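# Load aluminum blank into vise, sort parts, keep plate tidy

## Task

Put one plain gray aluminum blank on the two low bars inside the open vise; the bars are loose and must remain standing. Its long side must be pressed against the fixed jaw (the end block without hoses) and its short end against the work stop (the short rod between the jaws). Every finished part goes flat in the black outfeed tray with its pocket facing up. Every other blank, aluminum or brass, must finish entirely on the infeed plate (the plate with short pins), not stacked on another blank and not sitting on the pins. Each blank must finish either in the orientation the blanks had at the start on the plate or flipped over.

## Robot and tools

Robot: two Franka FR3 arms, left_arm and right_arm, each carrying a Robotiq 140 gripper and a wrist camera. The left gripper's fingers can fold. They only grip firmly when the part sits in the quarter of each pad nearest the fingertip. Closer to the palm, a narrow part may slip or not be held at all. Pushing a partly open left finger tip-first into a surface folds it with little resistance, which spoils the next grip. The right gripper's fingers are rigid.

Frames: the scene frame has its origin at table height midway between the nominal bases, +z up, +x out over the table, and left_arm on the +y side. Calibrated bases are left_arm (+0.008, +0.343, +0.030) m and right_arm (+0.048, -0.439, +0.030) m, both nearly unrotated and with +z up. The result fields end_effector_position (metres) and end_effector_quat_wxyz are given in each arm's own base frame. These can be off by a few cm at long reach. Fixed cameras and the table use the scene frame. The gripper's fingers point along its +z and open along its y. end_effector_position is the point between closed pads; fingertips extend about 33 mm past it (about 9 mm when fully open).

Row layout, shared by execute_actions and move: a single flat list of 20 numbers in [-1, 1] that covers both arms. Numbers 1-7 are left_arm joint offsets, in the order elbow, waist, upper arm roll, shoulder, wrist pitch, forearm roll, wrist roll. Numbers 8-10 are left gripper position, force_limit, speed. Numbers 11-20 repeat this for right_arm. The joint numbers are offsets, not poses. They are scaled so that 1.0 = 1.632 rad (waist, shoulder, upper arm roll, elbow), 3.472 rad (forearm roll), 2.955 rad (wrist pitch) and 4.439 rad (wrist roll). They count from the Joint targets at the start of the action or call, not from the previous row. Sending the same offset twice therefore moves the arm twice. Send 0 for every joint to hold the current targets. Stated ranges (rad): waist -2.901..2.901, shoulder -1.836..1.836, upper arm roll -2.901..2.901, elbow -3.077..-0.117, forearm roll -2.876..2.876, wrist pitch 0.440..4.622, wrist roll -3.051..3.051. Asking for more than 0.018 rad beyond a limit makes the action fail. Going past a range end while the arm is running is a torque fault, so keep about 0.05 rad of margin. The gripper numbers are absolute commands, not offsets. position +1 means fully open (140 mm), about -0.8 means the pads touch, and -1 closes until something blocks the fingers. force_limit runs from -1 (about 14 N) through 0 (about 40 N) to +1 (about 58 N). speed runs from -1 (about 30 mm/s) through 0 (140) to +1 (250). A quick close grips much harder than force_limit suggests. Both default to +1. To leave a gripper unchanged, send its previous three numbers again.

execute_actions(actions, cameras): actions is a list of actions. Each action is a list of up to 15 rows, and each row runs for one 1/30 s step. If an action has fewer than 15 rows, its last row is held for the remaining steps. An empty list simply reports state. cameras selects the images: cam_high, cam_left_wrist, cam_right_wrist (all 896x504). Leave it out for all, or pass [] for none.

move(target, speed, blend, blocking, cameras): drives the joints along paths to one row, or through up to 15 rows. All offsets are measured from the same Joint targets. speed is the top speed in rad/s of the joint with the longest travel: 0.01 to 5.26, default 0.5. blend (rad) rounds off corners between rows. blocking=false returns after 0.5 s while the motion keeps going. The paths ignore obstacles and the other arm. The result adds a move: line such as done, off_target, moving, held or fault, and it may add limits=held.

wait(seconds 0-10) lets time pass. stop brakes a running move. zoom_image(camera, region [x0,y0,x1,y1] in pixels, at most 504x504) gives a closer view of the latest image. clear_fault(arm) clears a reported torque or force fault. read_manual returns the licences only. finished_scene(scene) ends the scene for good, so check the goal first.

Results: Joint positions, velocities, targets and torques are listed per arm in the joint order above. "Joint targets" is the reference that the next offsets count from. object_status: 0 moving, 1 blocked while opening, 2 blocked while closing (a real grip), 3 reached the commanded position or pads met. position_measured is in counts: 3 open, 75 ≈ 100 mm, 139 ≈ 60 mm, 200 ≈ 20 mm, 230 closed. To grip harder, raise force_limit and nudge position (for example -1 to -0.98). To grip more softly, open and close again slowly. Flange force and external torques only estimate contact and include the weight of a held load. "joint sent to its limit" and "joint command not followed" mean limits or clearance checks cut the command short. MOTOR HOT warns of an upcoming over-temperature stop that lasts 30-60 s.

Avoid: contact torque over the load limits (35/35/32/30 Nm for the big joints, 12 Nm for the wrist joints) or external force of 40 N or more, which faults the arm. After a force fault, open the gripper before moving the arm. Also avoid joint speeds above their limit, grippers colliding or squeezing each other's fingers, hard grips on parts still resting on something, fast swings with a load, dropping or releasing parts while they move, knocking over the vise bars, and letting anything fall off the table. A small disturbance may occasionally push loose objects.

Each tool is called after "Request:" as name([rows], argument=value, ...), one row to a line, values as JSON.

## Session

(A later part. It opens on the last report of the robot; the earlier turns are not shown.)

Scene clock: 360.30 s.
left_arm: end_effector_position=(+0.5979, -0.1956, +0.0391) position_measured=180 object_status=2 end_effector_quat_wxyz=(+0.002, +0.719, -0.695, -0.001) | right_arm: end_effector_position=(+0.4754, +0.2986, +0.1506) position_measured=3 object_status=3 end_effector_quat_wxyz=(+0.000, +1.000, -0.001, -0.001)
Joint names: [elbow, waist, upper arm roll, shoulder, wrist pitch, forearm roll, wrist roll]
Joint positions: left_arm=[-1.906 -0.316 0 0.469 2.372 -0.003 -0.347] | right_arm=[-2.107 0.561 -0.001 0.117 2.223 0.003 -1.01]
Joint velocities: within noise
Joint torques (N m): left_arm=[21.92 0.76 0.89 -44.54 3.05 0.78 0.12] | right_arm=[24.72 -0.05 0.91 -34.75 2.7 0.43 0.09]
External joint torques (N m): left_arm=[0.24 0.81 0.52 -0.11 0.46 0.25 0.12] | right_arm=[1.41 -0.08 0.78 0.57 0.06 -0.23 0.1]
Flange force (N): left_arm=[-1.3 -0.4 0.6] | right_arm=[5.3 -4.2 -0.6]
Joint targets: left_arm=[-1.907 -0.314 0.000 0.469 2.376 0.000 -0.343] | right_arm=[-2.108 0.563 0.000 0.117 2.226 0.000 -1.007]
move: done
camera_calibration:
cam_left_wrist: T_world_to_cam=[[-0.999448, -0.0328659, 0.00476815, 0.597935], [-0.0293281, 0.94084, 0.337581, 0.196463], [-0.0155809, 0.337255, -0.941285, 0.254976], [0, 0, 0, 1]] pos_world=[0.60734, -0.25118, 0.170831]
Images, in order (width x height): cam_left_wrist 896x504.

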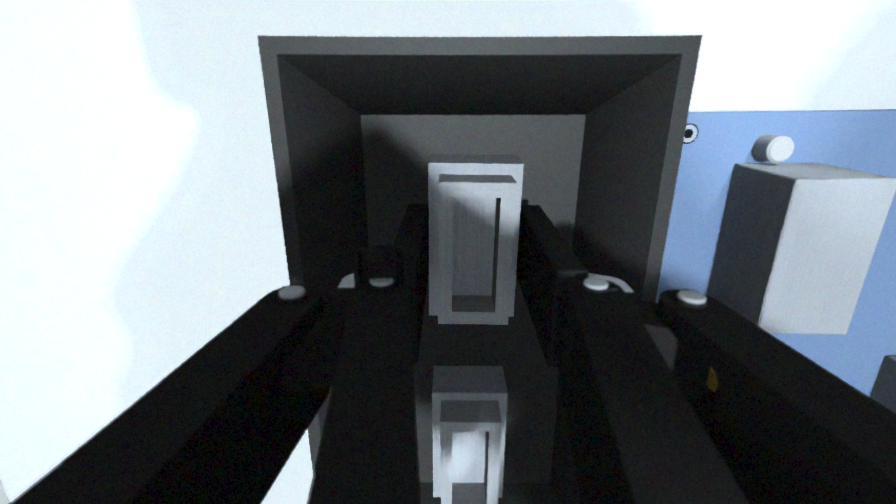

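Request:
move(target=[-0.00017,0,0,0.0016,0.00097,0,0,-1,-1,-1,0,0,0,0,0,0,0,1,-1,-1], speed=0.1, cameras=[])

Request:
move(target=[-0.00017,0,0,0.0016,0.00097,0,0,-1,-1,-1,0,0,0,0,0,0,0,1,-1,-1], speed=0.1, cameras=[])

Scene clock: 364.30 s.
left_arm: end_effector_position=(+0.5979, -0.1956, +0.0376) position_measured=180 object_status=2 end_effector_quat_wxyz=(+0.002, +0.719, -0.695, -0.001) | right_arm: end_effector_position=(+0.4754, +0.2986, +0.1506) position_measured=3 object_status=3 end_effector_quat_wxyz=(+0.000, +1.000, -0.001, -0.001)
Joint names: [elbow, waist, upper arm roll, shoulder, wrist pitch, forearm roll, wrist roll]
Joint positions: left_arm=[-1.907 -0.316 0 0.472 2.375 -0.003 -0.347] | right_arm=[-2.107 0.561 -0.001 0.117 2.223 0.003 -1.01]
Joint velocities: within noise
Joint torques (N m): left_arm=[21.92 0.72 0.93 -44.48 3.02 0.78 0.12] | right_arm=[24.73 0.03 0.87 -34.75 2.72 0.44 0.11]
External joint torques (N m): left_arm=[0.3 0.89 0.65 -0.15 0.43 0.25 0.12] | right_arm=[1.43 0.02 0.76 0.65 0.09 -0.21 0.11]
Flange force (N): left_arm=[-1.4 -0.7 0.5] | right_arm=[5.5 -4.5 -0.5]
Joint targets: left_arm=[-1.907 -0.314 0.000 0.472 2.379 0.000 -0.343] | right_arm=[-2.108 0.563 0.000 0.117 2.226 0.000 -1.007]
move: done
No camera images: "cameras" was empty.

Scene clock: 365.00 s.
left_arm: end_effector_position=(+0.5979, -0.1956, +0.0361) position_measured=180 object_status=2 end_effector_quat_wxyz=(+0.002, +0.719, -0.695, -0.001) | right_arm: end_effector_position=(+0.4754, +0.2986, +0.1506) position_measured=3 object_status=3 end_effector_quat_wxyz=(+0.000, +1.000, -0.001, -0.001)
Joint names: [elbow, waist, upper arm roll, shoulder, wrist pitch, forearm roll, wrist roll]
Joint positions: left_arm=[-1.907 -0.316 0 0.475 2.378 -0.003 -0.347] | right_arm=[-2.107 0.561 -0.001 0.117 2.223 0.003 -1.01]
Joint velocities: left_arm=[0.001 0 0 0.001 0.003 0.001 0] | right_arm=[within noise]
Joint torques (N m): left_arm=[21.84 0.74 0.88 -44.55 2.99 0.77 0.1] | right_arm=[24.7 0.03 0.87 -34.78 2.74 0.4 0.06]
External joint torques (N m): left_arm=[0.39 0.94 0.62 -0.34 0.43 0.25 0.1] | right_arm=[1.36 -0.02 0.72 0.6 0.09 -0.25 0.07]
Flange force (N): left_arm=[-1.4 -0.6 0.2] | right_arm=[5.2 -4.1 -0.5]
Joint targets: left_arm=[-1.907 -0.314 0.000 0.475 2.382 0.000 -0.343] | right_arm=[-2.108 0.563 0.000 0.117 2.226 0.000 -1.007]
move: done
No camera images: "cameras" was empty.

Request:
move(target=[-0.00017,0,0,0.0016,0.00097,0,0,-1,-1,-1,0,0,0,0,0,0,0,1,-1,-1], speed=0.1, cameras=[])

Request:
move(target=[-0.00017,0,0,0.0016,0.00097,0,0,-1,-1,-1,0,0,0,0,0,0,0,1,-1,-1], speed=0.1, cameras=[])

Request:
move(target=[-0.00017,0,0,0.0016,0.00097,0,0,-1,-1,-1,0,0,0,0,0,0,0,1,-1,-1], speed=0.1, cameras=["cam_left_wrist"])

Scene clock: 369.07 s.
left_arm: end_effector_position=(+0.5979, -0.1956, +0.0346) position_measured=180 object_status=2 end_effector_quat_wxyz=(+0.002, +0.719, -0.695, -0.001) | right_arm: end_effector_position=(+0.4754, +0.2986, +0.1506) position_measured=3 object_status=3 end_effector_quat_wxyz=(+0.000, +1.000, -0.001, -0.001)
Joint names: [elbow, waist, upper arm roll, shoulder, wrist pitch, forearm roll, wrist roll]
Joint positions: left_arm=[-1.907 -0.316 0 0.477 2.381 -0.003 -0.347] | right_arm=[-2.107 0.561 -0.001 0.117 2.223 0.003 -1.01]
Joint velocities: within noise
Joint torques (N m): left_arm=[21.86 0.73 0.85 -44.6 3 0.78 0.13] | right_arm=[24.69 -0.01 0.87 -34.77 2.72 0.43 0.12]
External joint torques (N m): left_arm=[0.29 1.14 0.77 -0.15 0.41 0.26 0.13] | right_arm=[1.46 0.09 0.85 0.39 0.09 -0.22 0.12]
Flange force (N): left_arm=[-1.7 -0.8 0.5] | right_arm=[4.9 -4.3 -0.8]
Joint targets: left_arm=[-1.907 -0.314 0.000 0.477 2.385 0.000 -0.343] | right_arm=[-2.108 0.563 0.000 0.117 2.226 0.000 -1.007]
move: done
No camera images: "cameras" was empty.

Scene clock: 369.77 s.
left_arm: end_effector_position=(+0.5979, -0.1956, +0.0331) position_measured=180 object_status=2 end_effector_quat_wxyz=(+0.002, +0.719, -0.695, -0.001) | right_arm: end_effector_position=(+0.4754, +0.2986, +0.1506) position_measured=3 object_status=3 end_effector_quat_wxyz=(+0.000, +1.000, -0.001, -0.001)
Joint names: [elbow, waist, upper arm roll, shoulder, wrist pitch, forearm roll, wrist roll]
Joint positions: left_arm=[-1.907 -0.316 0 0.48 2.384 -0.003 -0.347] | right_arm=[-2.107 0.561 -0.001 0.117 2.223 0.003 -1.01]
Joint velocities: within noise
Joint torques (N m): left_arm=[21.76 0.72 0.91 -44.64 2.97 0.77 0.08] | right_arm=[24.73 0 0.89 -34.76 2.73 0.43 0.14]
External joint torques (N m): left_arm=[0.23 1.05 0.76 -0.2 0.38 0.25 0.08] | right_arm=[1.49 0.04 0.82 0.49 0.1 -0.22 0.14]
Flange force (N): left_arm=[-1.6 -0.4 0.3] | right_arm=[5.2 -4.4 -0.7]
Joint targets: left_arm=[-1.908 -0.314 0.000 0.480 2.387 0.000 -0.343] | right_arm=[-2.108 0.563 0.000 0.117 2.226 0.000 -1.007]
move: done
No camera images: "cameras" was empty.

Scene clock: 370.47 s.
left_arm: end_effector_position=(+0.5979, -0.1956, +0.0316) position_measured=180 object_status=2 end_effector_quat_wxyz=(+0.002, +0.719, -0.695, -0.001) | right_arm: end_effector_position=(+0.4754, +0.2986, +0.1506) position_measured=3 object_status=3 end_effector_quat_wxyz=(+0.000, +1.000, -0.001, -0.001)
Joint names: [elbow, waist, upper arm roll, shoulder, wrist pitch, forearm roll, wrist roll]
Joint positions: left_arm=[-1.908 -0.316 0 0.482 2.387 -0.003 -0.347] | right_arm=[-2.107 0.561 -0.001 0.117 2.223 0.003 -1.01]
Joint velocities: within noise
Joint torques (N m): left_arm=[21.77 0.72 0.9 -44.72 2.98 0.76 0.08] | right_arm=[24.69 0.04 0.86 -34.83 2.71 0.44 0.09]
External joint torques (N m): left_arm=[0.29 0.89 0.62 -0.2 0.39 0.25 0.08] | right_arm=[1.47 0.08 0.79 0.38 0.09 -0.21 0.09]
Flange force (N): left_arm=[-1.3 -0.5 0.3] | right_arm=[5.0 -4.2 -0.9]
Joint targets: left_arm=[-1.908 -0.314 0.000 0.482 2.390 0.000 -0.343] | right_arm=[-2.108 0.563 0.000 0.117 2.226 0.000 -1.007]
move: done
camera_calibration:
cam_left_wrist: T_world_to_cam=[[-0.999447, -0.0328989, 0.00485917, 0.597946], [-0.0293264, 0.940796, 0.337704, 0.198962], [-0.0156816, 0.337374, -0.94124, 0.248], [0, 0, 0, 1]] pos_world=[0.60734, -0.25118, 0.163331]
Images, in order (width x height): cam_left_wrist 896x504.

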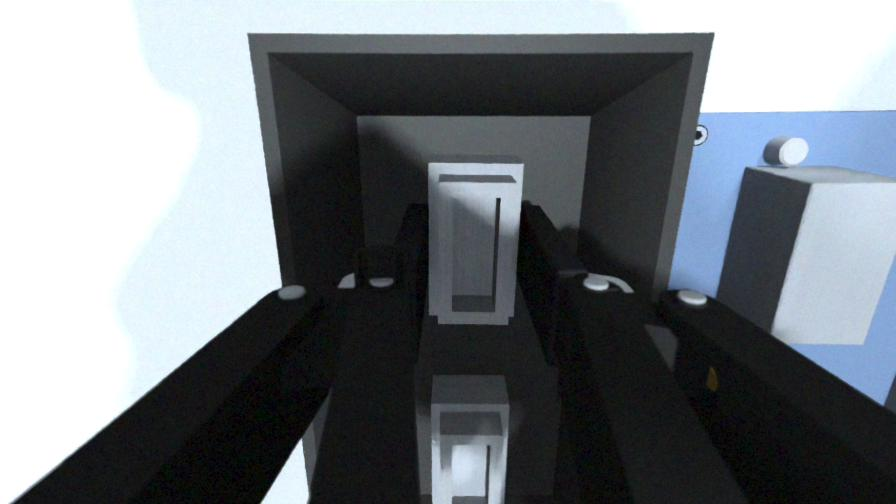

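Request:
move(target=[-0.00017,0,0,0.0016,0.00097,0,0,-1,-1,-1,0,0,0,0,0,0,0,1,-1,-1], speed=0.1, cameras=[])

Request:
move(target=[-0.00017,0,0,0.0016,0.00097,0,0,-1,-1,-1,0,0,0,0,0,0,0,1,-1,-1], speed=0.1, cameras=[])

Request:
move(target=[-0.00012,0,0,0.0011,0.00067,0,0,-1,-1,-1,0,0,0,0,0,0,0,1,-1,-1], speed=0.1, cameras=["cam_left_wrist"])

Scene clock: 376.33 s.
left_arm: end_effector_position=(+0.5983, -0.1957, +0.0311) position_measured=180 object_status=2 end_effector_quat_wxyz=(+0.001, +0.719, -0.695, +0.000) | right_arm: end_effector_position=(+0.4754, +0.2986, +0.1506) position_measured=3 object_status=3 end_effector_quat_wxyz=(+0.000, +1.000, -0.001, -0.001)
Joint names: [elbow, waist, upper arm roll, shoulder, wrist pitch, forearm roll, wrist roll]
Joint positions: left_arm=[-1.908 -0.316 0 0.483 2.389 -0.003 -0.347] | right_arm=[-2.107 0.561 -0.001 0.117 2.223 0.003 -1.01]
Joint velocities: within noise
Joint torques (N m): left_arm=[21.63 0.71 0.89 -43.69 3.17 0.75 0.14] | right_arm=[24.73 0 0.89 -34.71 2.71 0.42 0.07]
External joint torques (N m): left_arm=[0.25 0.97 0.68 0.73 0.59 0.24 0.14] | right_arm=[1.44 -0.04 0.75 0.65 0.07 -0.23 0.07]
Flange force (N): left_arm=[-0.9 -2.3 2.4] | right_arm=[5.6 -4.4 -0.5]
Joint targets: left_arm=[-1.908 -0.314 0.000 0.485 2.393 0.000 -0.343] | right_arm=[-2.108 0.563 0.000 0.117 2.226 0.000 -1.007]
move: done
No camera images: "cameras" was empty.

Scene clock: 377.03 s.
left_arm: end_effector_position=(+0.5989, -0.1959, +0.0311) position_measured=180 object_status=2 end_effector_quat_wxyz=(+0.001, +0.719, -0.695, +0.000) | right_arm: end_effector_position=(+0.4754, +0.2986, +0.1506) position_measured=3 object_status=3 end_effector_quat_wxyz=(+0.000, +1.000, -0.001, -0.001)
Joint names: [elbow, waist, upper arm roll, shoulder, wrist pitch, forearm roll, wrist roll]
Joint positions: left_arm=[-1.908 -0.316 0 0.484 2.392 -0.003 -0.347] | right_arm=[-2.107 0.561 -0.001 0.117 2.223 0.003 -1.01]
Joint velocities: within noise
Joint torques (N m): left_arm=[20.99 0.71 0.84 -42.22 3.22 0.77 0.11] | right_arm=[24.71 0 0.77 -34.72 2.72 0.43 0.06]
External joint torques (N m): left_arm=[-0.35 0.84 0.53 2.13 0.65 0.26 0.11] | right_arm=[1.51 0.12 0.78 0.51 0.09 -0.22 0.06]
Flange force (N): left_arm=[-0.4 -3.1 5.0] | right_arm=[5.4 -4.4 -0.7]
Joint targets: left_arm=[-1.908 -0.314 0.000 0.488 2.396 0.000 -0.343] | right_arm=[-2.108 0.563 0.000 0.117 2.226 0.000 -1.007]
move: done
No camera images: "cameras" was empty.

Scene clock: 377.73 s.
left_arm: end_effector_position=(+0.5989, -0.1959, +0.0311) position_measured=180 object_status=2 end_effector_quat_wxyz=(+0.001, +0.719, -0.695, +0.001) | right_arm: end_effector_position=(+0.4754, +0.2986, +0.1506) position_measured=3 object_status=3 end_effector_quat_wxyz=(+0.000, +1.000, -0.001, -0.001)
Joint names: [elbow, waist, upper arm roll, shoulder, wrist pitch, forearm roll, wrist roll]
Joint positions: left_arm=[-1.908 -0.316 0 0.484 2.392 -0.003 -0.347] | right_arm=[-2.107 0.561 -0.001 0.117 2.223 0.003 -1.01]
Joint velocities: left_arm=[0.001 0 0 -0.001 0.004 0 -0.002] | right_arm=[within noise]
Joint torques (N m): left_arm=[20.61 0.67 0.77 -41.14 3.52 0.76 0.09] | right_arm=[24.76 0.04 0.85 -34.78 2.71 0.45 0.11]
External joint torques (N m): left_arm=[-0.73 0.79 0.44 3.17 0.94 0.24 0.09] | right_arm=[1.59 0.02 0.72 0.38 0.09 -0.2 0.11]
Flange force (N): left_arm=[-0.1 -3.5 7.5] | right_arm=[5.4 -4.3 -1.0]
Joint targets: left_arm=[-1.909 -0.314 0.000 0.490 2.398 0.000 -0.343] | right_arm=[-2.108 0.563 0.000 0.117 2.226 0.000 -1.007]
move: done
camera_calibration:
cam_left_wrist: T_world_to_cam=[[-0.999459, -0.0328643, 0.00151144, 0.599111], [-0.0304382, 0.941156, 0.336599, 0.200253], [-0.0124846, 0.336371, -0.941647, 0.245569], [0, 0, 0, 1]] pos_world=[0.607948, -0.251382, 0.162929]
Images, in order (width x height): cam_left_wrist 896x504.

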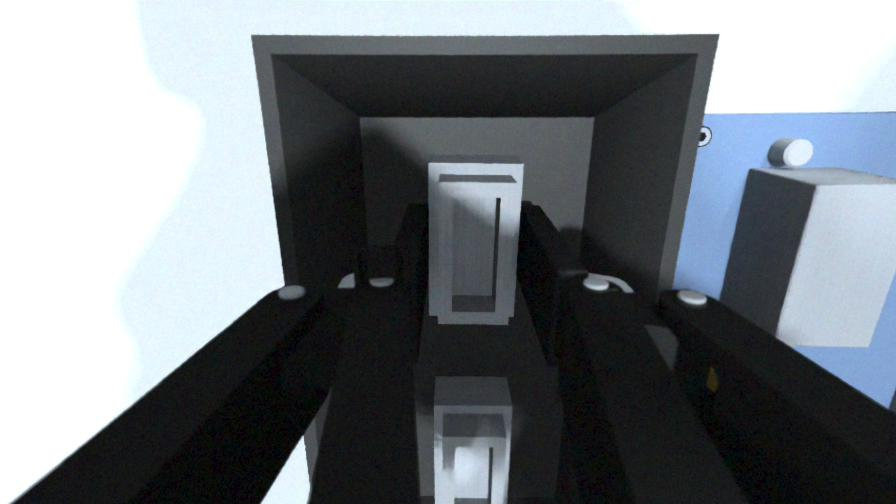

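Request:
move([
  [0.0004,0,0,-0.0038,-0.0023,0,0,-1,-1,-1,0,0,0,0,0,0,0,1,-1,-1],
  [0.0004,0,0,-0.0038,-0.0023,0,0,-0.261,-1,-1,0,0,0,0,0,0,0,1,-1,-1],
  [0.0266,0,0,-0.0878,-0.0631,0,0,-0.261,-1,-1,0,0,0,0,0,0,0,1,-1,-1],
  [-0.2342,0.4127,0,-0.5542,-0.1767,0,0,-0.261,-1,-1,0,0,0,0,0,0,0,1,-1,-1],
], speed=[0.1, 0.1, 0.3, 0.8], cameras=["cam_high", "cam_left_wrist"])

Scene clock: 394.33 s.
left_arm: end_effector_position=(+0.4014, +0.1495, +0.3002) position_measured=162 object_status=3 end_effector_quat_wxyz=(+0.001, +0.908, -0.419, +0.002) | right_arm: end_effector_position=(+0.4754, +0.2986, +0.1506) position_measured=3 object_status=3 end_effector_quat_wxyz=(+0.000, +1.000, -0.001, -0.001)
Joint names: [elbow, waist, upper arm roll, shoulder, wrist pitch, forearm roll, wrist roll]
Joint positions: left_arm=[-2.29 0.358 0.001 -0.413 1.879 -0.003 -0.346] | right_arm=[-2.107 0.561 -0.001 0.117 2.223 0.002 -1.01]
Joint velocities: left_arm=[0 -0.001 0 -0.002 -0.005 0.001 0.001] | right_arm=[within noise]
Joint torques (N m): left_arm=[24.51 0.98 0.13 -18.67 2.46 0.94 0.1] | right_arm=[24.69 0.03 0.89 -34.75 2.7 0.44 0.05]
External joint torques (N m): left_arm=[-0.18 1.1 0.64 -0.57 -0.13 0.23 0.09] | right_arm=[1.34 0.09 0.85 0.66 0.05 -0.21 0.04]
Flange force (N): left_arm=[-2.7 1.5 -0.1] | right_arm=[5.2 -4.3 -0.4]
Joint targets: left_arm=[-2.291 0.359 0.000 -0.415 1.876 0.000 -0.343] | right_arm=[-2.108 0.563 0.000 0.117 2.226 0.000 -1.007]
move: done
camera_calibration:
cam_left_wrist: T_world_to_cam=[[-0.761252, -0.648456, 0.000297719, 0.4094], [-0.610974, 0.717403, 0.334729, 0.045562], [-0.217271, 0.254631, -0.942314, 0.474899], [0, 0, 0, 1]] pos_world=[0.442675, 0.111868, 0.432131]
Images, in order (width x height): cam_high 896x504, cam_left_wrist 896x504.

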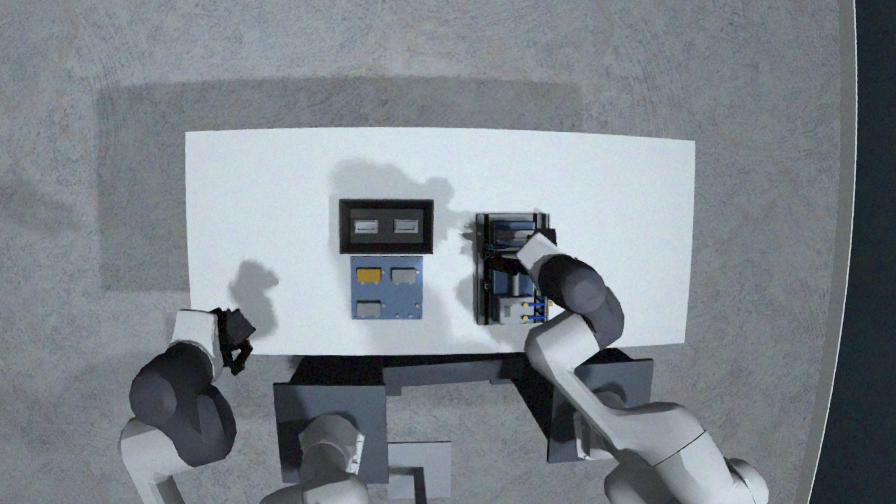

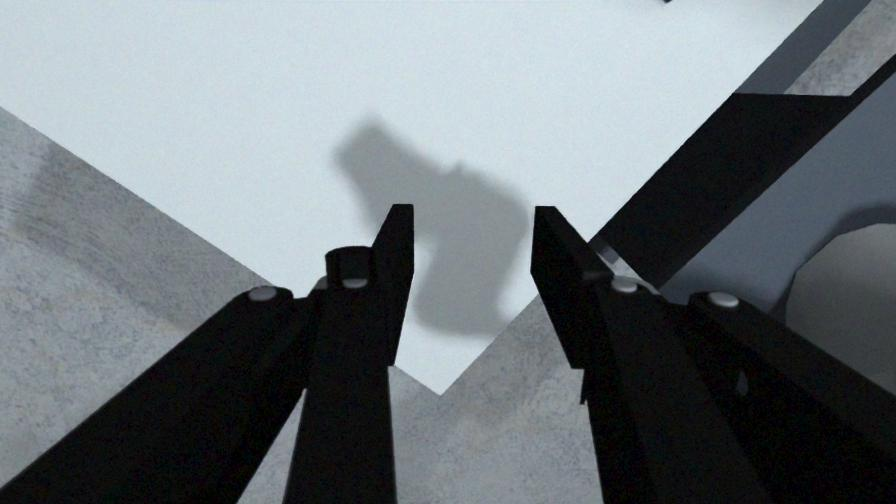

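Request:
zoom_image(camera="cam_high", region=[330, 190, 440, 325])

Scaled by 3.733 from the camera's 896x504 image, which has a finer 1280x720 frame.

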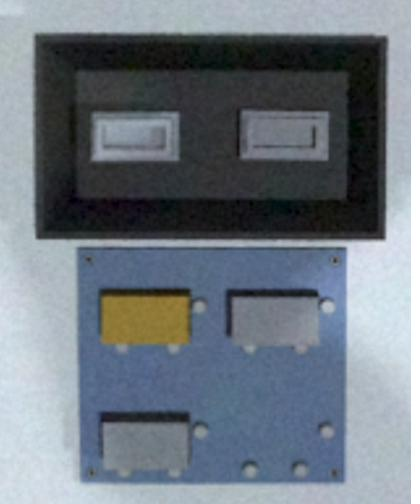

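Request:
move(target=[0,0,0,0,0,0,0,-0.261,-1,-1,0.4211,0.2293,0,0.3109,-0.0609,0,-0.2738,-0.08,-1,0], speed=0.7, cameras=["cam_high", "cam_right_wrist"])

Scene clock: 417.13 s.
left_arm: end_effector_position=(+0.4009, +0.1493, +0.3000) position_measured=162 object_status=3 end_effector_quat_wxyz=(+0.001, +0.908, -0.419, +0.001) | right_arm: end_effector_position=(+0.4248, +0.5815, +0.1211) position_measured=139 object_status=3 end_effector_quat_wxyz=(-0.002, +0.702, +0.712, +0.002)
Joint names: [elbow, waist, upper arm roll, shoulder, wrist pitch, forearm roll, wrist roll]
Joint positions: left_arm=[-2.29 0.358 0.001 -0.413 1.878 -0.003 -0.346] | right_arm=[-1.422 0.938 0.001 0.624 2.05 0.002 -2.218]
Joint velocities: left_arm=[within noise] | right_arm=[-0.001 0.001 0 0 -0.002 -0.001 -0.005]
Joint torques (N m): left_arm=[24.78 0.87 0.22 -18.64 2.57 0.94 0.14] | right_arm=[26.13 -0.25 1.2 -50.31 2.34 0.63 -0.28]
External joint torques (N m): left_arm=[0.01 0.92 0.64 -0.38 -0.02 0.22 0.14] | right_arm=[1.67 -0.49 0.39 0.99 -0.28 -0.21 -0.28]
Flange force (N): left_arm=[-2.2 0.4 -0.2] | right_arm=[10.9 9.3 -1.2]
Joint targets: left_arm=[-2.291 0.359 0.000 -0.415 1.876 0.000 -0.343] | right_arm=[-1.421 0.937 0.000 0.625 2.046 0.000 -2.223]
move: done
camera_calibration:
cam_right_wrist: T_world_to_cam=[[0.999487, 0.0312707, -0.00694253, -0.432552], [0.0317612, -0.939349, 0.341489, 0.495538], [0.00415713, -0.341534, -0.93986, 0.446166], [0, 0, 0, 1]] pos_world=[0.414737, 0.63139, 0.24711]
Images, in order (width x height): cam_high 896x504, cam_right_wrist 896x504.

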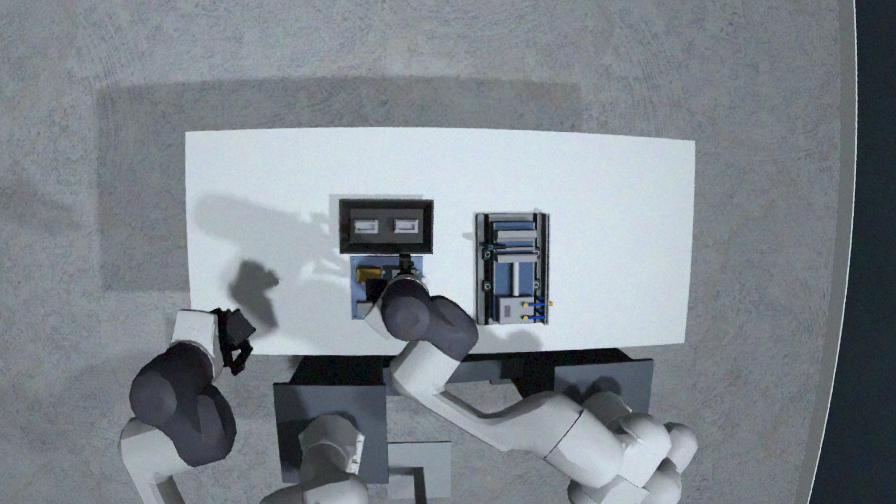

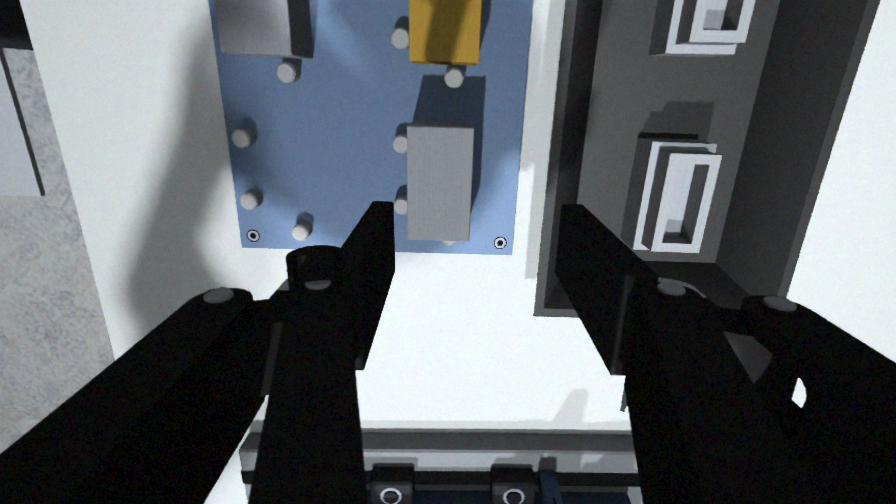

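Request:
zoom_image(camera="cam_right_wrist", region=[380, 50, 540, 260])

Request:
zoom_image(camera="cam_high", region=[465, 200, 565, 335])

Scaled by 2.400 from the camera's 896x504 image, which has a finer 1280x720 frame.

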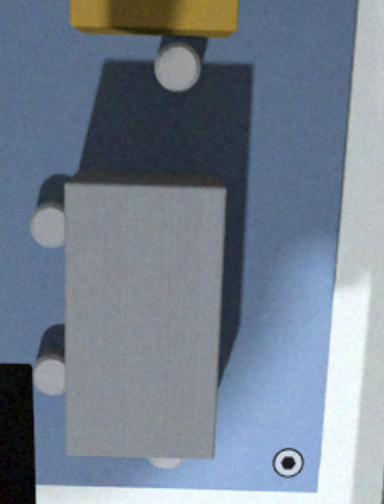

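Scaled by 3.733 from the camera's 896x504 image, which has a finer 1280x720 frame.

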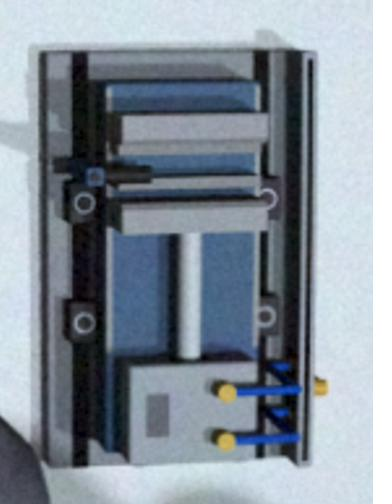

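Request:
move([
  [0,0,0,0,0,0,0,-0.261,-1,-1,-0.0461,0.0109,0,0.0127,0.0325,0,0.0048,-0.08,-1,0],
  [0,0,0,0,0,0,0,-0.261,-1,-1,-0.0570,0.0109,0,0.0555,0.0621,0,0.0048,-0.08,-1,0],
], speed=[0.2, 0.15], cameras=["cam_right_wrist"])

Request:
zoom_image(camera="cam_right_wrist", region=[370, 100, 580, 310])

Scene clock: 453.53 s.
left_arm: end_effector_position=(+0.4009, +0.1493, +0.2999) position_measured=162 object_status=3 end_effector_quat_wxyz=(+0.001, +0.908, -0.419, +0.001) | right_arm: end_effector_position=(+0.4102, +0.5800, +0.0287) position_measured=139 object_status=3 end_effector_quat_wxyz=(-0.001, +0.701, +0.713, -0.002)
Joint names: [elbow, waist, upper arm roll, shoulder, wrist pitch, forearm roll, wrist roll]
Joint positions: left_arm=[-2.29 0.358 0.001 -0.413 1.877 -0.003 -0.346] | right_arm=[-1.513 0.954 0.001 0.716 2.225 0.002 -2.205]
Joint velocities: left_arm=[within noise] | right_arm=[-0.001 -0.001 0 -0.001 0.005 -0.001 0]
Joint torques (N m): left_arm=[24.81 0.9 0.26 -18.54 2.58 0.94 0.12] | right_arm=[24.57 -0.05 1.64 -51.44 2.85 0.51 0.11]
External joint torques (N m): left_arm=[0.11 0.89 0.61 -0.34 0.01 0.23 0.12] | right_arm=[1.52 -0.07 0.93 0.33 0.29 -0.22 0.11]
Flange force (N): left_arm=[-2.0 0.1 -0.4] | right_arm=[7.4 5.0 0.7]
Joint targets: left_arm=[-2.291 0.359 0.000 -0.415 1.876 0.000 -0.343] | right_arm=[-1.514 0.955 0.000 0.715 2.230 0.000 -2.201]
move: done
camera_calibration:
cam_right_wrist: T_world_to_cam=[[0.999373, 0.0332357, -0.0121695, -0.419344], [0.0353931, -0.936643, 0.348493, 0.522877], [0.000183964, -0.348706, -0.937232, 0.364639], [0, 0, 0, 1]] pos_world=[0.400508, 0.630838, 0.154429]
Images, in order (width x height): cam_right_wrist 896x504.

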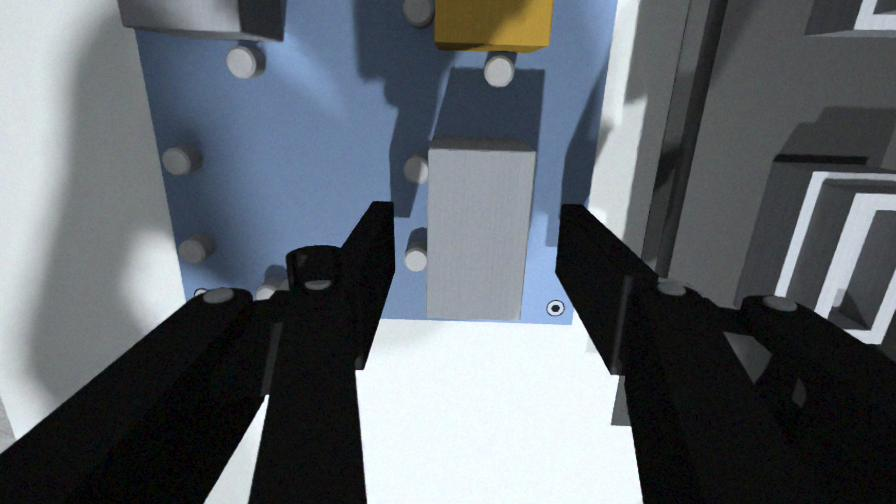

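Scaled by 2.400 from the camera's 896x504 image, which has a finer 1280x720 frame.

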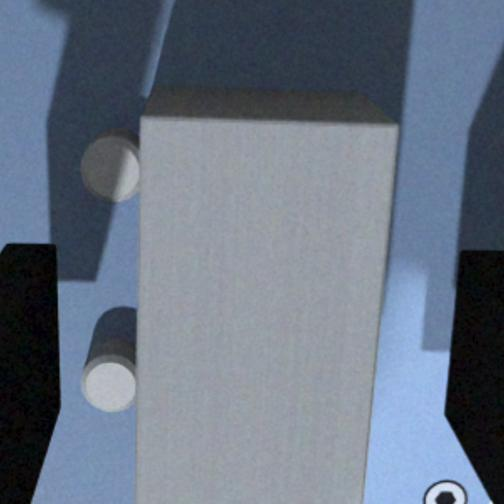

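Request:
move([
  [0,0,0,0,0,0,0,-0.261,-1,-1,0.0003,0,0,-0.0013,-0.0009,0,0,-0.08,-1,0],
  [0,0,0,0,0,0,0,-0.261,-1,-1,0.0003,0,0,-0.0013,-0.0009,0,0,-1,-1,-1],
  [0,0,0,0,0,0,0,-0.261,-1,-1,0.0514,0,0,-0.0882,-0.0771,0,0,-1,-1,-1],
], speed=[0.1, 0.1, 0.12], cameras=["cam_right_wrist"])

Scene clock: 479.23 s.
left_arm: end_effector_position=(+0.4008, +0.1493, +0.2999) position_measured=162 object_status=3 end_effector_quat_wxyz=(+0.001, +0.908, -0.419, +0.001) | right_arm: end_effector_position=(+0.4109, +0.5812, +0.1484) position_measured=180 object_status=2 end_effector_quat_wxyz=(-0.001, +0.701, +0.713, +0.000)
Joint names: [elbow, waist, upper arm roll, shoulder, wrist pitch, forearm roll, wrist roll]
Joint positions: left_arm=[-2.29 0.358 0.001 -0.413 1.877 -0.003 -0.346] | right_arm=[-1.432 0.954 0.001 0.573 2.005 0.002 -2.204]
Joint velocities: left_arm=[within noise] | right_arm=[0 0 -0.001 0.001 -0.004 0 0]
Joint torques (N m): left_arm=[24.89 0.84 0.28 -18.55 2.6 0.93 0.1] | right_arm=[26.95 -0.05 1.45 -50.88 2.46 0.64 0.13]
External joint torques (N m): left_arm=[0.2 0.88 0.7 -0.35 0.03 0.22 0.1] | right_arm=[2.21 -0.13 0.81 -0.43 -0.17 -0.21 0.13]
Flange force (N): left_arm=[-2.0 -0.2 -0.5] | right_arm=[9.8 6.8 -3.5]
Joint targets: left_arm=[-2.291 0.359 0.000 -0.415 1.876 0.000 -0.343] | right_arm=[-1.430 0.955 0.000 0.571 2.002 0.000 -2.201]
move: done
camera_calibration:
cam_right_wrist: T_world_to_cam=[[0.999392, 0.0335277, -0.00958194, -0.419225], [0.0347745, -0.93796, 0.344994, 0.483742], [0.00257938, -0.345117, -0.938556, 0.474265], [0, 0, 0, 1]] pos_world=[0.400925, 0.631464, 0.274219]
Images, in order (width x height): cam_right_wrist 896x504.

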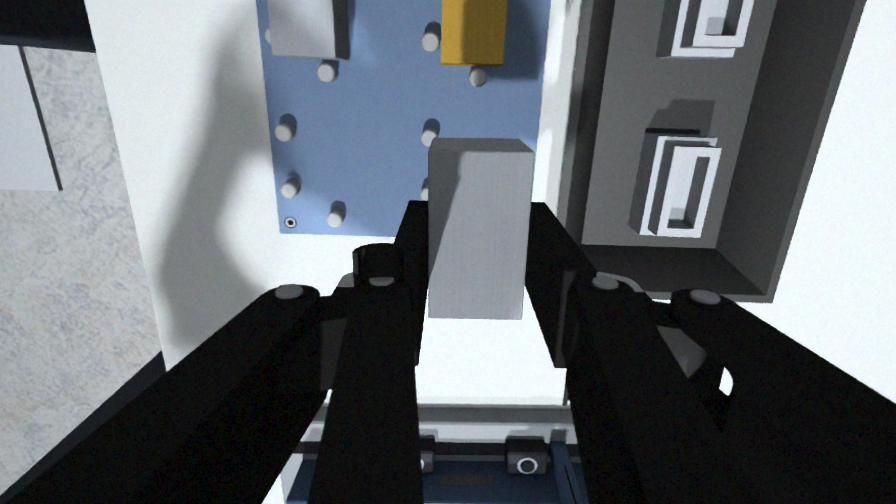

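Request:
move(target=[0,0,0,0,0,0,0,-0.261,-1,-1,-0.3781,-0.2529,0,-0.2504,0.0705,0,-0.0944,-1,-1,-1], speed=0.5, cameras=["cam_right_wrist", "cam_high"])

Request:
zoom_image(camera="cam_right_wrist", region=[330, 100, 600, 350])

Scene clock: 484.70 s.
left_arm: end_effector_position=(+0.4008, +0.1493, +0.2999) position_measured=162 object_status=3 end_effector_quat_wxyz=(+0.001, +0.908, -0.419, +0.001) | right_arm: end_effector_position=(+0.4935, +0.2969, +0.1480) position_measured=180 object_status=2 end_effector_quat_wxyz=(-0.002, +0.702, +0.712, -0.004)
Joint names: [elbow, waist, upper arm roll, shoulder, wrist pitch, forearm roll, wrist roll]
Joint positions: left_arm=[-2.29 0.358 0.001 -0.413 1.877 -0.003 -0.346] | right_arm=[-2.047 0.543 -0.002 0.166 2.205 0.002 -2.616]
Joint velocities: left_arm=[within noise] | right_arm=[-0.001 0 0 0 -0.001 0.001 -0.005]
Joint torques (N m): left_arm=[24.9 0.84 0.27 -18.56 2.61 0.94 0.11] | right_arm=[25.21 -0.32 1.25 -38.04 2.89 0.57 -0.22]
External joint torques (N m): left_arm=[0.17 0.86 0.66 -0.34 0.03 0.23 0.11] | right_arm=[1.76 -0.26 1.14 -0.84 0.32 -0.2 -0.21]
Flange force (N): left_arm=[-2.0 -0.1 -0.4] | right_arm=[2.2 3.4 -2.2]
Joint targets: left_arm=[-2.291 0.359 0.000 -0.415 1.876 0.000 -0.343] | right_arm=[-2.047 0.542 0.000 0.163 2.210 0.000 -2.621]
move: done
camera_calibration:
cam_right_wrist: T_world_to_cam=[[0.999421, 0.030426, -0.0152052, -0.490618], [0.0338198, -0.936581, 0.348814, 0.213816], [-0.0036279, -0.349127, -0.937068, 0.379665], [0, 0, 0, 1]] pos_world=[0.48448, 0.347735, 0.27373]
Images, in order (width x height): cam_high 896x504, cam_right_wrist 896x504.

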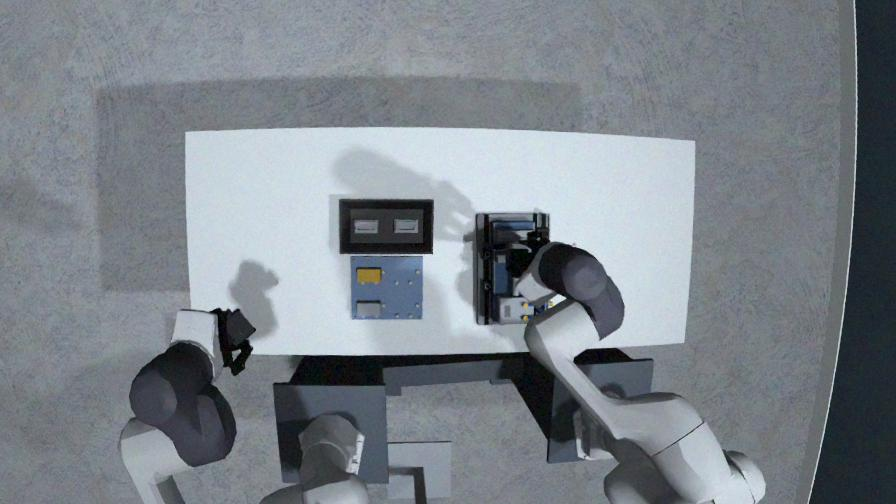

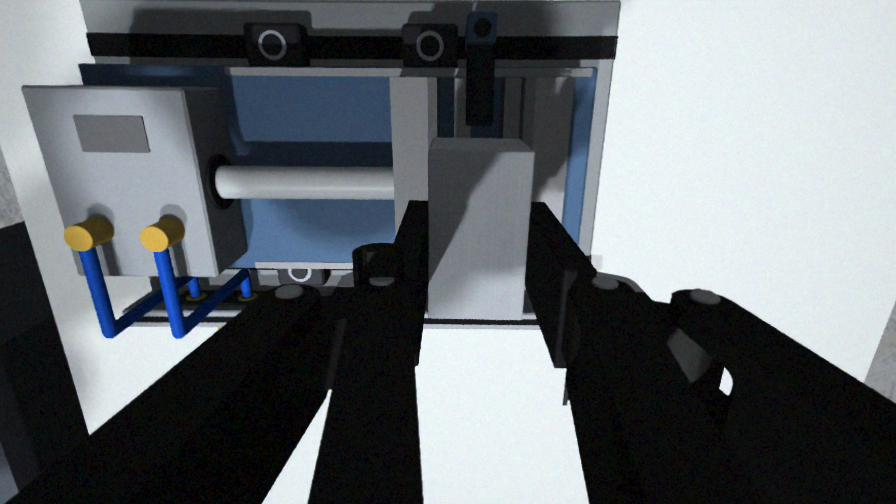

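Scaled by 1.867 from the camera's 896x504 image, which has a finer 1280x720 frame.

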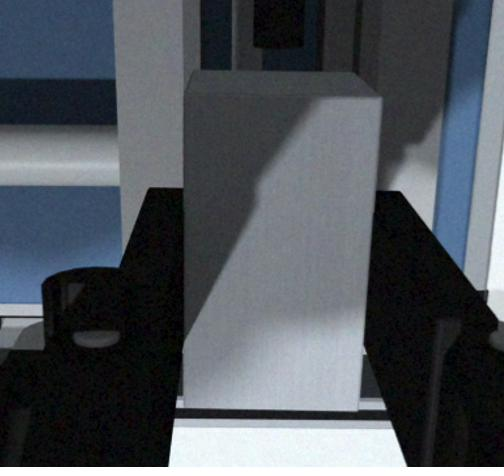

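Request:
zoom_image(camera="cam_right_wrist", region=[380, 60, 600, 150])

Scaled by 2.291 from the camera's 896x504 image, which has a finer 1280x720 frame.

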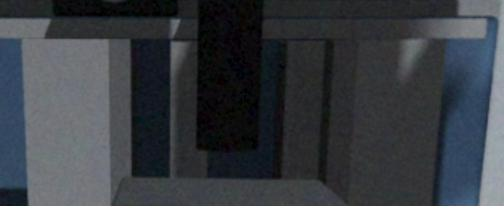

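Request:
move([
  [0,0,0,0,0,0,0,-0.261,-1,-1,-0.0075,-0.0012,0,0.0195,0.0149,0,-0.0004,-1,-1,-1],
  [0,0,0,0,0,0,0,-0.261,-1,-1,-0.0194,-0.0012,0,0.0410,0.0334,0,-0.0004,-1,-1,-1],
], speed=[0.1, 0.06], cameras=["cam_right_wrist"])

Request:
zoom_image(camera="cam_right_wrist", region=[360, 60, 610, 340])

Scene clock: 530.03 s.
left_arm: end_effector_position=(+0.4008, +0.1493, +0.2999) position_measured=162 object_status=3 end_effector_quat_wxyz=(+0.001, +0.908, -0.419, +0.001) | right_arm: end_effector_position=(+0.4956, +0.2975, +0.1054) position_measured=180 object_status=2 end_effector_quat_wxyz=(-0.001, +0.701, +0.713, -0.003)
Joint names: [elbow, waist, upper arm roll, shoulder, wrist pitch, forearm roll, wrist roll]
Joint positions: left_arm=[-2.291 0.358 0.001 -0.413 1.877 -0.003 -0.346] | right_arm=[-2.079 0.542 -0.002 0.23 2.303 0.002 -2.619]
Joint velocities: left_arm=[within noise] | right_arm=[0.002 -0.001 0 -0.001 0.005 0.001 -0.001]
Joint torques (N m): left_arm=[24.9 0.85 0.31 -18.53 2.61 0.94 0.12] | right_arm=[24.43 -0.75 1.19 -38.42 2.95 0.49 -0.24]
External joint torques (N m): left_arm=[0.3 0.9 0.75 -0.5 0.05 0.23 0.12] | right_arm=[2.07 -0.63 1.06 -0.34 0.42 -0.21 -0.24]
Flange force (N): left_arm=[-2.2 0.0 -0.7] | right_arm=[2.9 5.9 -1.1]
Joint targets: left_arm=[-2.291 0.359 0.000 -0.415 1.876 0.000 -0.343] | right_arm=[-2.079 0.540 0.000 0.229 2.309 0.000 -2.622]
move: done
camera_calibration:
cam_right_wrist: T_world_to_cam=[[0.999355, 0.0332629, -0.0135549, -0.494335], [0.0359015, -0.936708, 0.348265, 0.228249], [-0.00111265, -0.348527, -0.937298, 0.338548], [0, 0, 0, 1]] pos_world=[0.486198, 0.348239, 0.231129]
Images, in order (width x height): cam_right_wrist 896x504.

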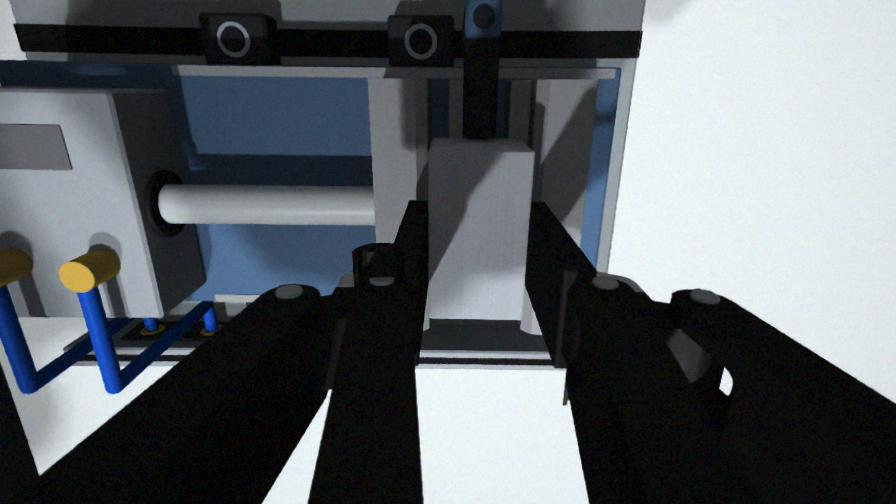

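Scaled by 1.800 from the camera's 896x504 image, which has a finer 1280x720 frame.

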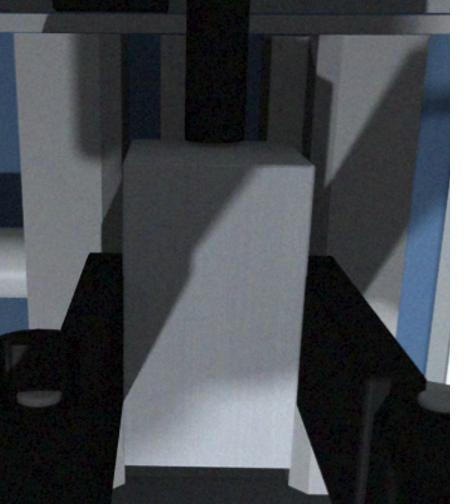

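Request:
move(target=[0,0,0,0,0,0,0,-0.261,-1,-1,0.002016,-0.000544,0,0.001391,-0.000345,0,-0.0002,-1,-1,-1], speed=0.05, cameras=[])

Request:
move(target=[0,0,0,0,0,0,0,-0.261,-1,-1,0.002016,-0.000544,0,0.001391,-0.000345,0,-0.0002,-1,-1,-1], speed=0.05, cameras=["cam_right_wrist"])

Scene clock: 546.00 s.
left_arm: end_effector_position=(+0.4008, +0.1493, +0.2999) position_measured=162 object_status=3 end_effector_quat_wxyz=(+0.001, +0.908, -0.419, +0.001) | right_arm: end_effector_position=(+0.4959, +0.2971, +0.1045) position_measured=180 object_status=2 end_effector_quat_wxyz=(-0.002, +0.701, +0.713, -0.003)
Joint names: [elbow, waist, upper arm roll, shoulder, wrist pitch, forearm roll, wrist roll]
Joint positions: left_arm=[-2.291 0.358 0.001 -0.413 1.877 -0.003 -0.346] | right_arm=[-2.078 0.541 -0.002 0.232 2.304 0.002 -2.62]
Joint velocities: within noise
Joint torques (N m): left_arm=[24.92 0.87 0.27 -18.47 2.62 0.94 0.11] | right_arm=[25.21 -0.78 1.22 -38.22 2.73 0.52 -0.28]
External joint torques (N m): left_arm=[0.24 0.89 0.67 -0.4 0.04 0.22 0.11] | right_arm=[2.75 -0.78 0.99 0.11 0.17 -0.19 -0.27]
Flange force (N): left_arm=[-2.0 -0.1 -0.6] | right_arm=[4.7 9.6 -1.5]
Joint targets: left_arm=[-2.291 0.359 0.000 -0.415 1.876 0.000 -0.343] | right_arm=[-2.075 0.539 0.000 0.232 2.308 0.000 -2.623]
move: done
No camera images: "cameras" was empty.

Scene clock: 546.70 s.
left_arm: end_effector_position=(+0.4008, +0.1493, +0.2999) position_measured=162 object_status=3 end_effector_quat_wxyz=(+0.001, +0.908, -0.419, +0.001) | right_arm: end_effector_position=(+0.4971, +0.2973, +0.1047) position_measured=180 object_status=2 end_effector_quat_wxyz=(-0.001, +0.701, +0.713, -0.003)
Joint names: [elbow, waist, upper arm roll, shoulder, wrist pitch, forearm roll, wrist roll]
Joint positions: left_arm=[-2.291 0.358 0.001 -0.413 1.877 -0.003 -0.346] | right_arm=[-2.075 0.54 -0.002 0.234 2.304 0.002 -2.621]
Joint velocities: within noise
Joint torques (N m): left_arm=[24.87 0.87 0.28 -18.52 2.61 0.92 0.13] | right_arm=[25.49 -0.75 1.16 -38.25 2.67 0.5 -0.28]
External joint torques (N m): left_arm=[0.18 0.99 0.79 -0.39 0.03 0.21 0.13] | right_arm=[3.17 -0.79 0.88 -0.14 0.14 -0.2 -0.28]
Flange force (N): left_arm=[-2.3 -0.1 -0.5] | right_arm=[5.1 10.5 -2.2]
Joint targets: left_arm=[-2.291 0.359 0.000 -0.415 1.876 0.000 -0.343] | right_arm=[-2.072 0.538 0.000 0.234 2.307 0.000 -2.624]
move: done
camera_calibration:
cam_right_wrist: T_world_to_cam=[[0.999366, 0.0330865, -0.0131599, -0.495874], [0.0355983, -0.936824, 0.347984, 0.228507], [-0.000814915, -0.348232, -0.937408, 0.337601], [0, 0, 0, 1]] pos_world=[0.487701, 0.348041, 0.230428]
Images, in order (width x height): cam_right_wrist 896x504.

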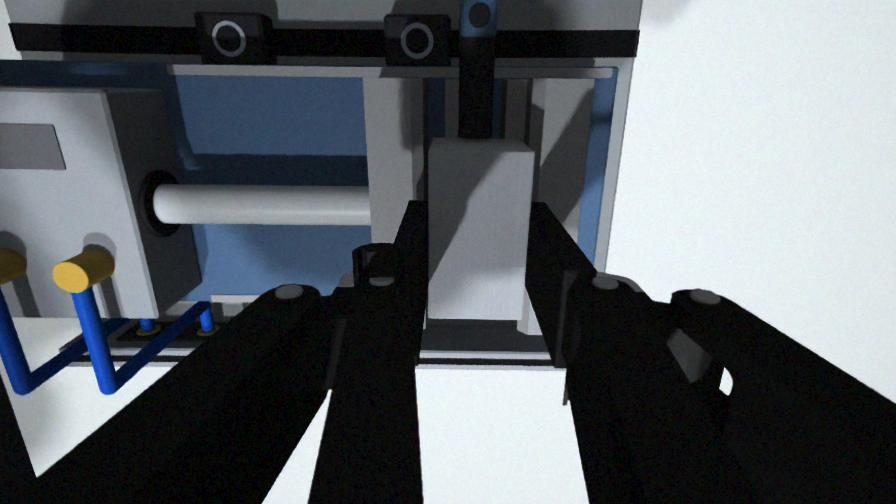

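Request:
move(target=[0,0,0,0,0,0,0,-0.261,-1,-1,0.002016,-0.000544,0,0.001391,-0.000345,0,-0.0002,-1,-1,-1], speed=0.05, cameras=[])

Request:
move(target=[0,0,0,0,0,0,0,-0.261,-1,-1,0.002016,-0.000544,0,0.001391,-0.000345,0,-0.0002,-1,-1,-1], speed=0.05, cameras=["cam_right_wrist"])

Scene clock: 550.90 s.
left_arm: end_effector_position=(+0.4007, +0.1493, +0.2999) position_measured=162 object_status=3 end_effector_quat_wxyz=(+0.001, +0.908, -0.419, +0.001) | right_arm: end_effector_position=(+0.4984, +0.2975, +0.1047) position_measured=180 object_status=2 end_effector_quat_wxyz=(-0.001, +0.701, +0.713, -0.002)
Joint names: [elbow, waist, upper arm roll, shoulder, wrist pitch, forearm roll, wrist roll]
Joint positions: left_arm=[-2.291 0.358 0.001 -0.413 1.877 -0.003 -0.346] | right_arm=[-2.072 0.539 -0.002 0.237 2.304 0.002 -2.622]
Joint velocities: within noise
Joint torques (N m): left_arm=[24.87 0.82 0.3 -18.52 2.63 0.95 0.1] | right_arm=[24.72 -0.8 1.22 -38.42 2.63 0.49 -0.23]
External joint torques (N m): left_arm=[0.2 0.86 0.71 -0.39 0.05 0.24 0.1] | right_arm=[2.14 -0.8 0.99 0.19 0.06 -0.21 -0.23]
Flange force (N): left_arm=[-2.0 0.0 -0.5] | right_arm=[3.8 7.8 -1.1]
Joint targets: left_arm=[-2.291 0.359 0.000 -0.415 1.876 0.000 -0.343] | right_arm=[-2.069 0.538 0.000 0.236 2.306 0.000 -2.625]
move: done
No camera images: "cameras" was empty.

Scene clock: 551.60 s.
left_arm: end_effector_position=(+0.4007, +0.1493, +0.2998) position_measured=162 object_status=3 end_effector_quat_wxyz=(+0.001, +0.908, -0.419, +0.001) | right_arm: end_effector_position=(+0.4993, +0.2977, +0.1045) position_measured=180 object_status=2 end_effector_quat_wxyz=(-0.001, +0.701, +0.713, -0.002)
Joint names: [elbow, waist, upper arm roll, shoulder, wrist pitch, forearm roll, wrist roll]
Joint positions: left_arm=[-2.291 0.358 0.001 -0.413 1.877 -0.003 -0.346] | right_arm=[-2.069 0.539 -0.002 0.239 2.304 0.002 -2.623]
Joint velocities: within noise
Joint torques (N m): left_arm=[24.91 0.87 0.26 -18.49 2.62 0.94 0.09] | right_arm=[25.49 -0.97 1.11 -38.52 2.97 0.49 -0.24]
External joint torques (N m): left_arm=[0.22 0.92 0.68 -0.38 0.04 0.22 0.09] | right_arm=[3.05 -0.97 0.87 0.01 0.42 -0.21 -0.24]
Flange force (N): left_arm=[-2.0 -0.1 -0.5] | right_arm=[4.8 10.3 -1.2]
Joint targets: left_arm=[-2.291 0.359 0.000 -0.415 1.876 0.000 -0.343] | right_arm=[-2.065 0.537 0.000 0.239 2.305 0.000 -2.626]
move: done
camera_calibration:
cam_right_wrist: T_world_to_cam=[[0.999356, 0.0338202, -0.0120183, -0.498309], [0.0358888, -0.93703, 0.347399, 0.228859], [0.000487615, -0.347606, -0.93764, 0.336718], [0, 0, 0, 1]] pos_world=[0.48961, 0.348346, 0.230226]
Images, in order (width x height): cam_right_wrist 896x504.

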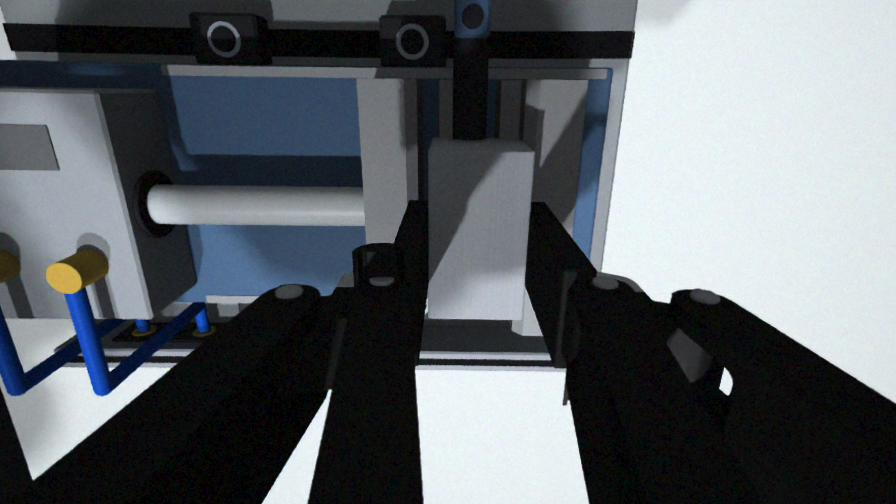

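Request:
zoom_image(camera="cam_right_wrist", region=[400, 60, 600, 200])

Request:
zoom_image(camera="cam_right_wrist", region=[400, 270, 580, 370])

Scaled by 2.520 from the camera's 896x504 image, which has a finer 1280x720 frame.

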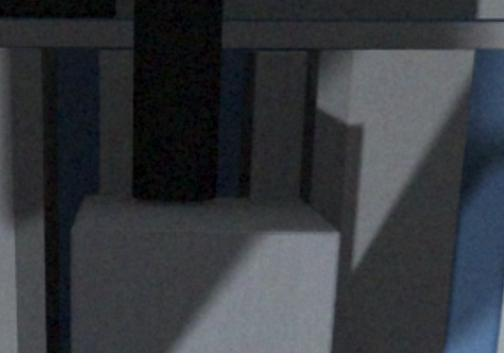

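Scaled by 2.800 from the camera's 896x504 image, which has a finer 1280x720 frame.

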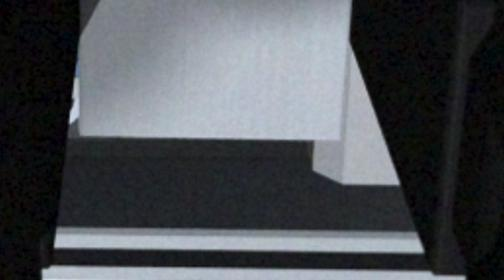

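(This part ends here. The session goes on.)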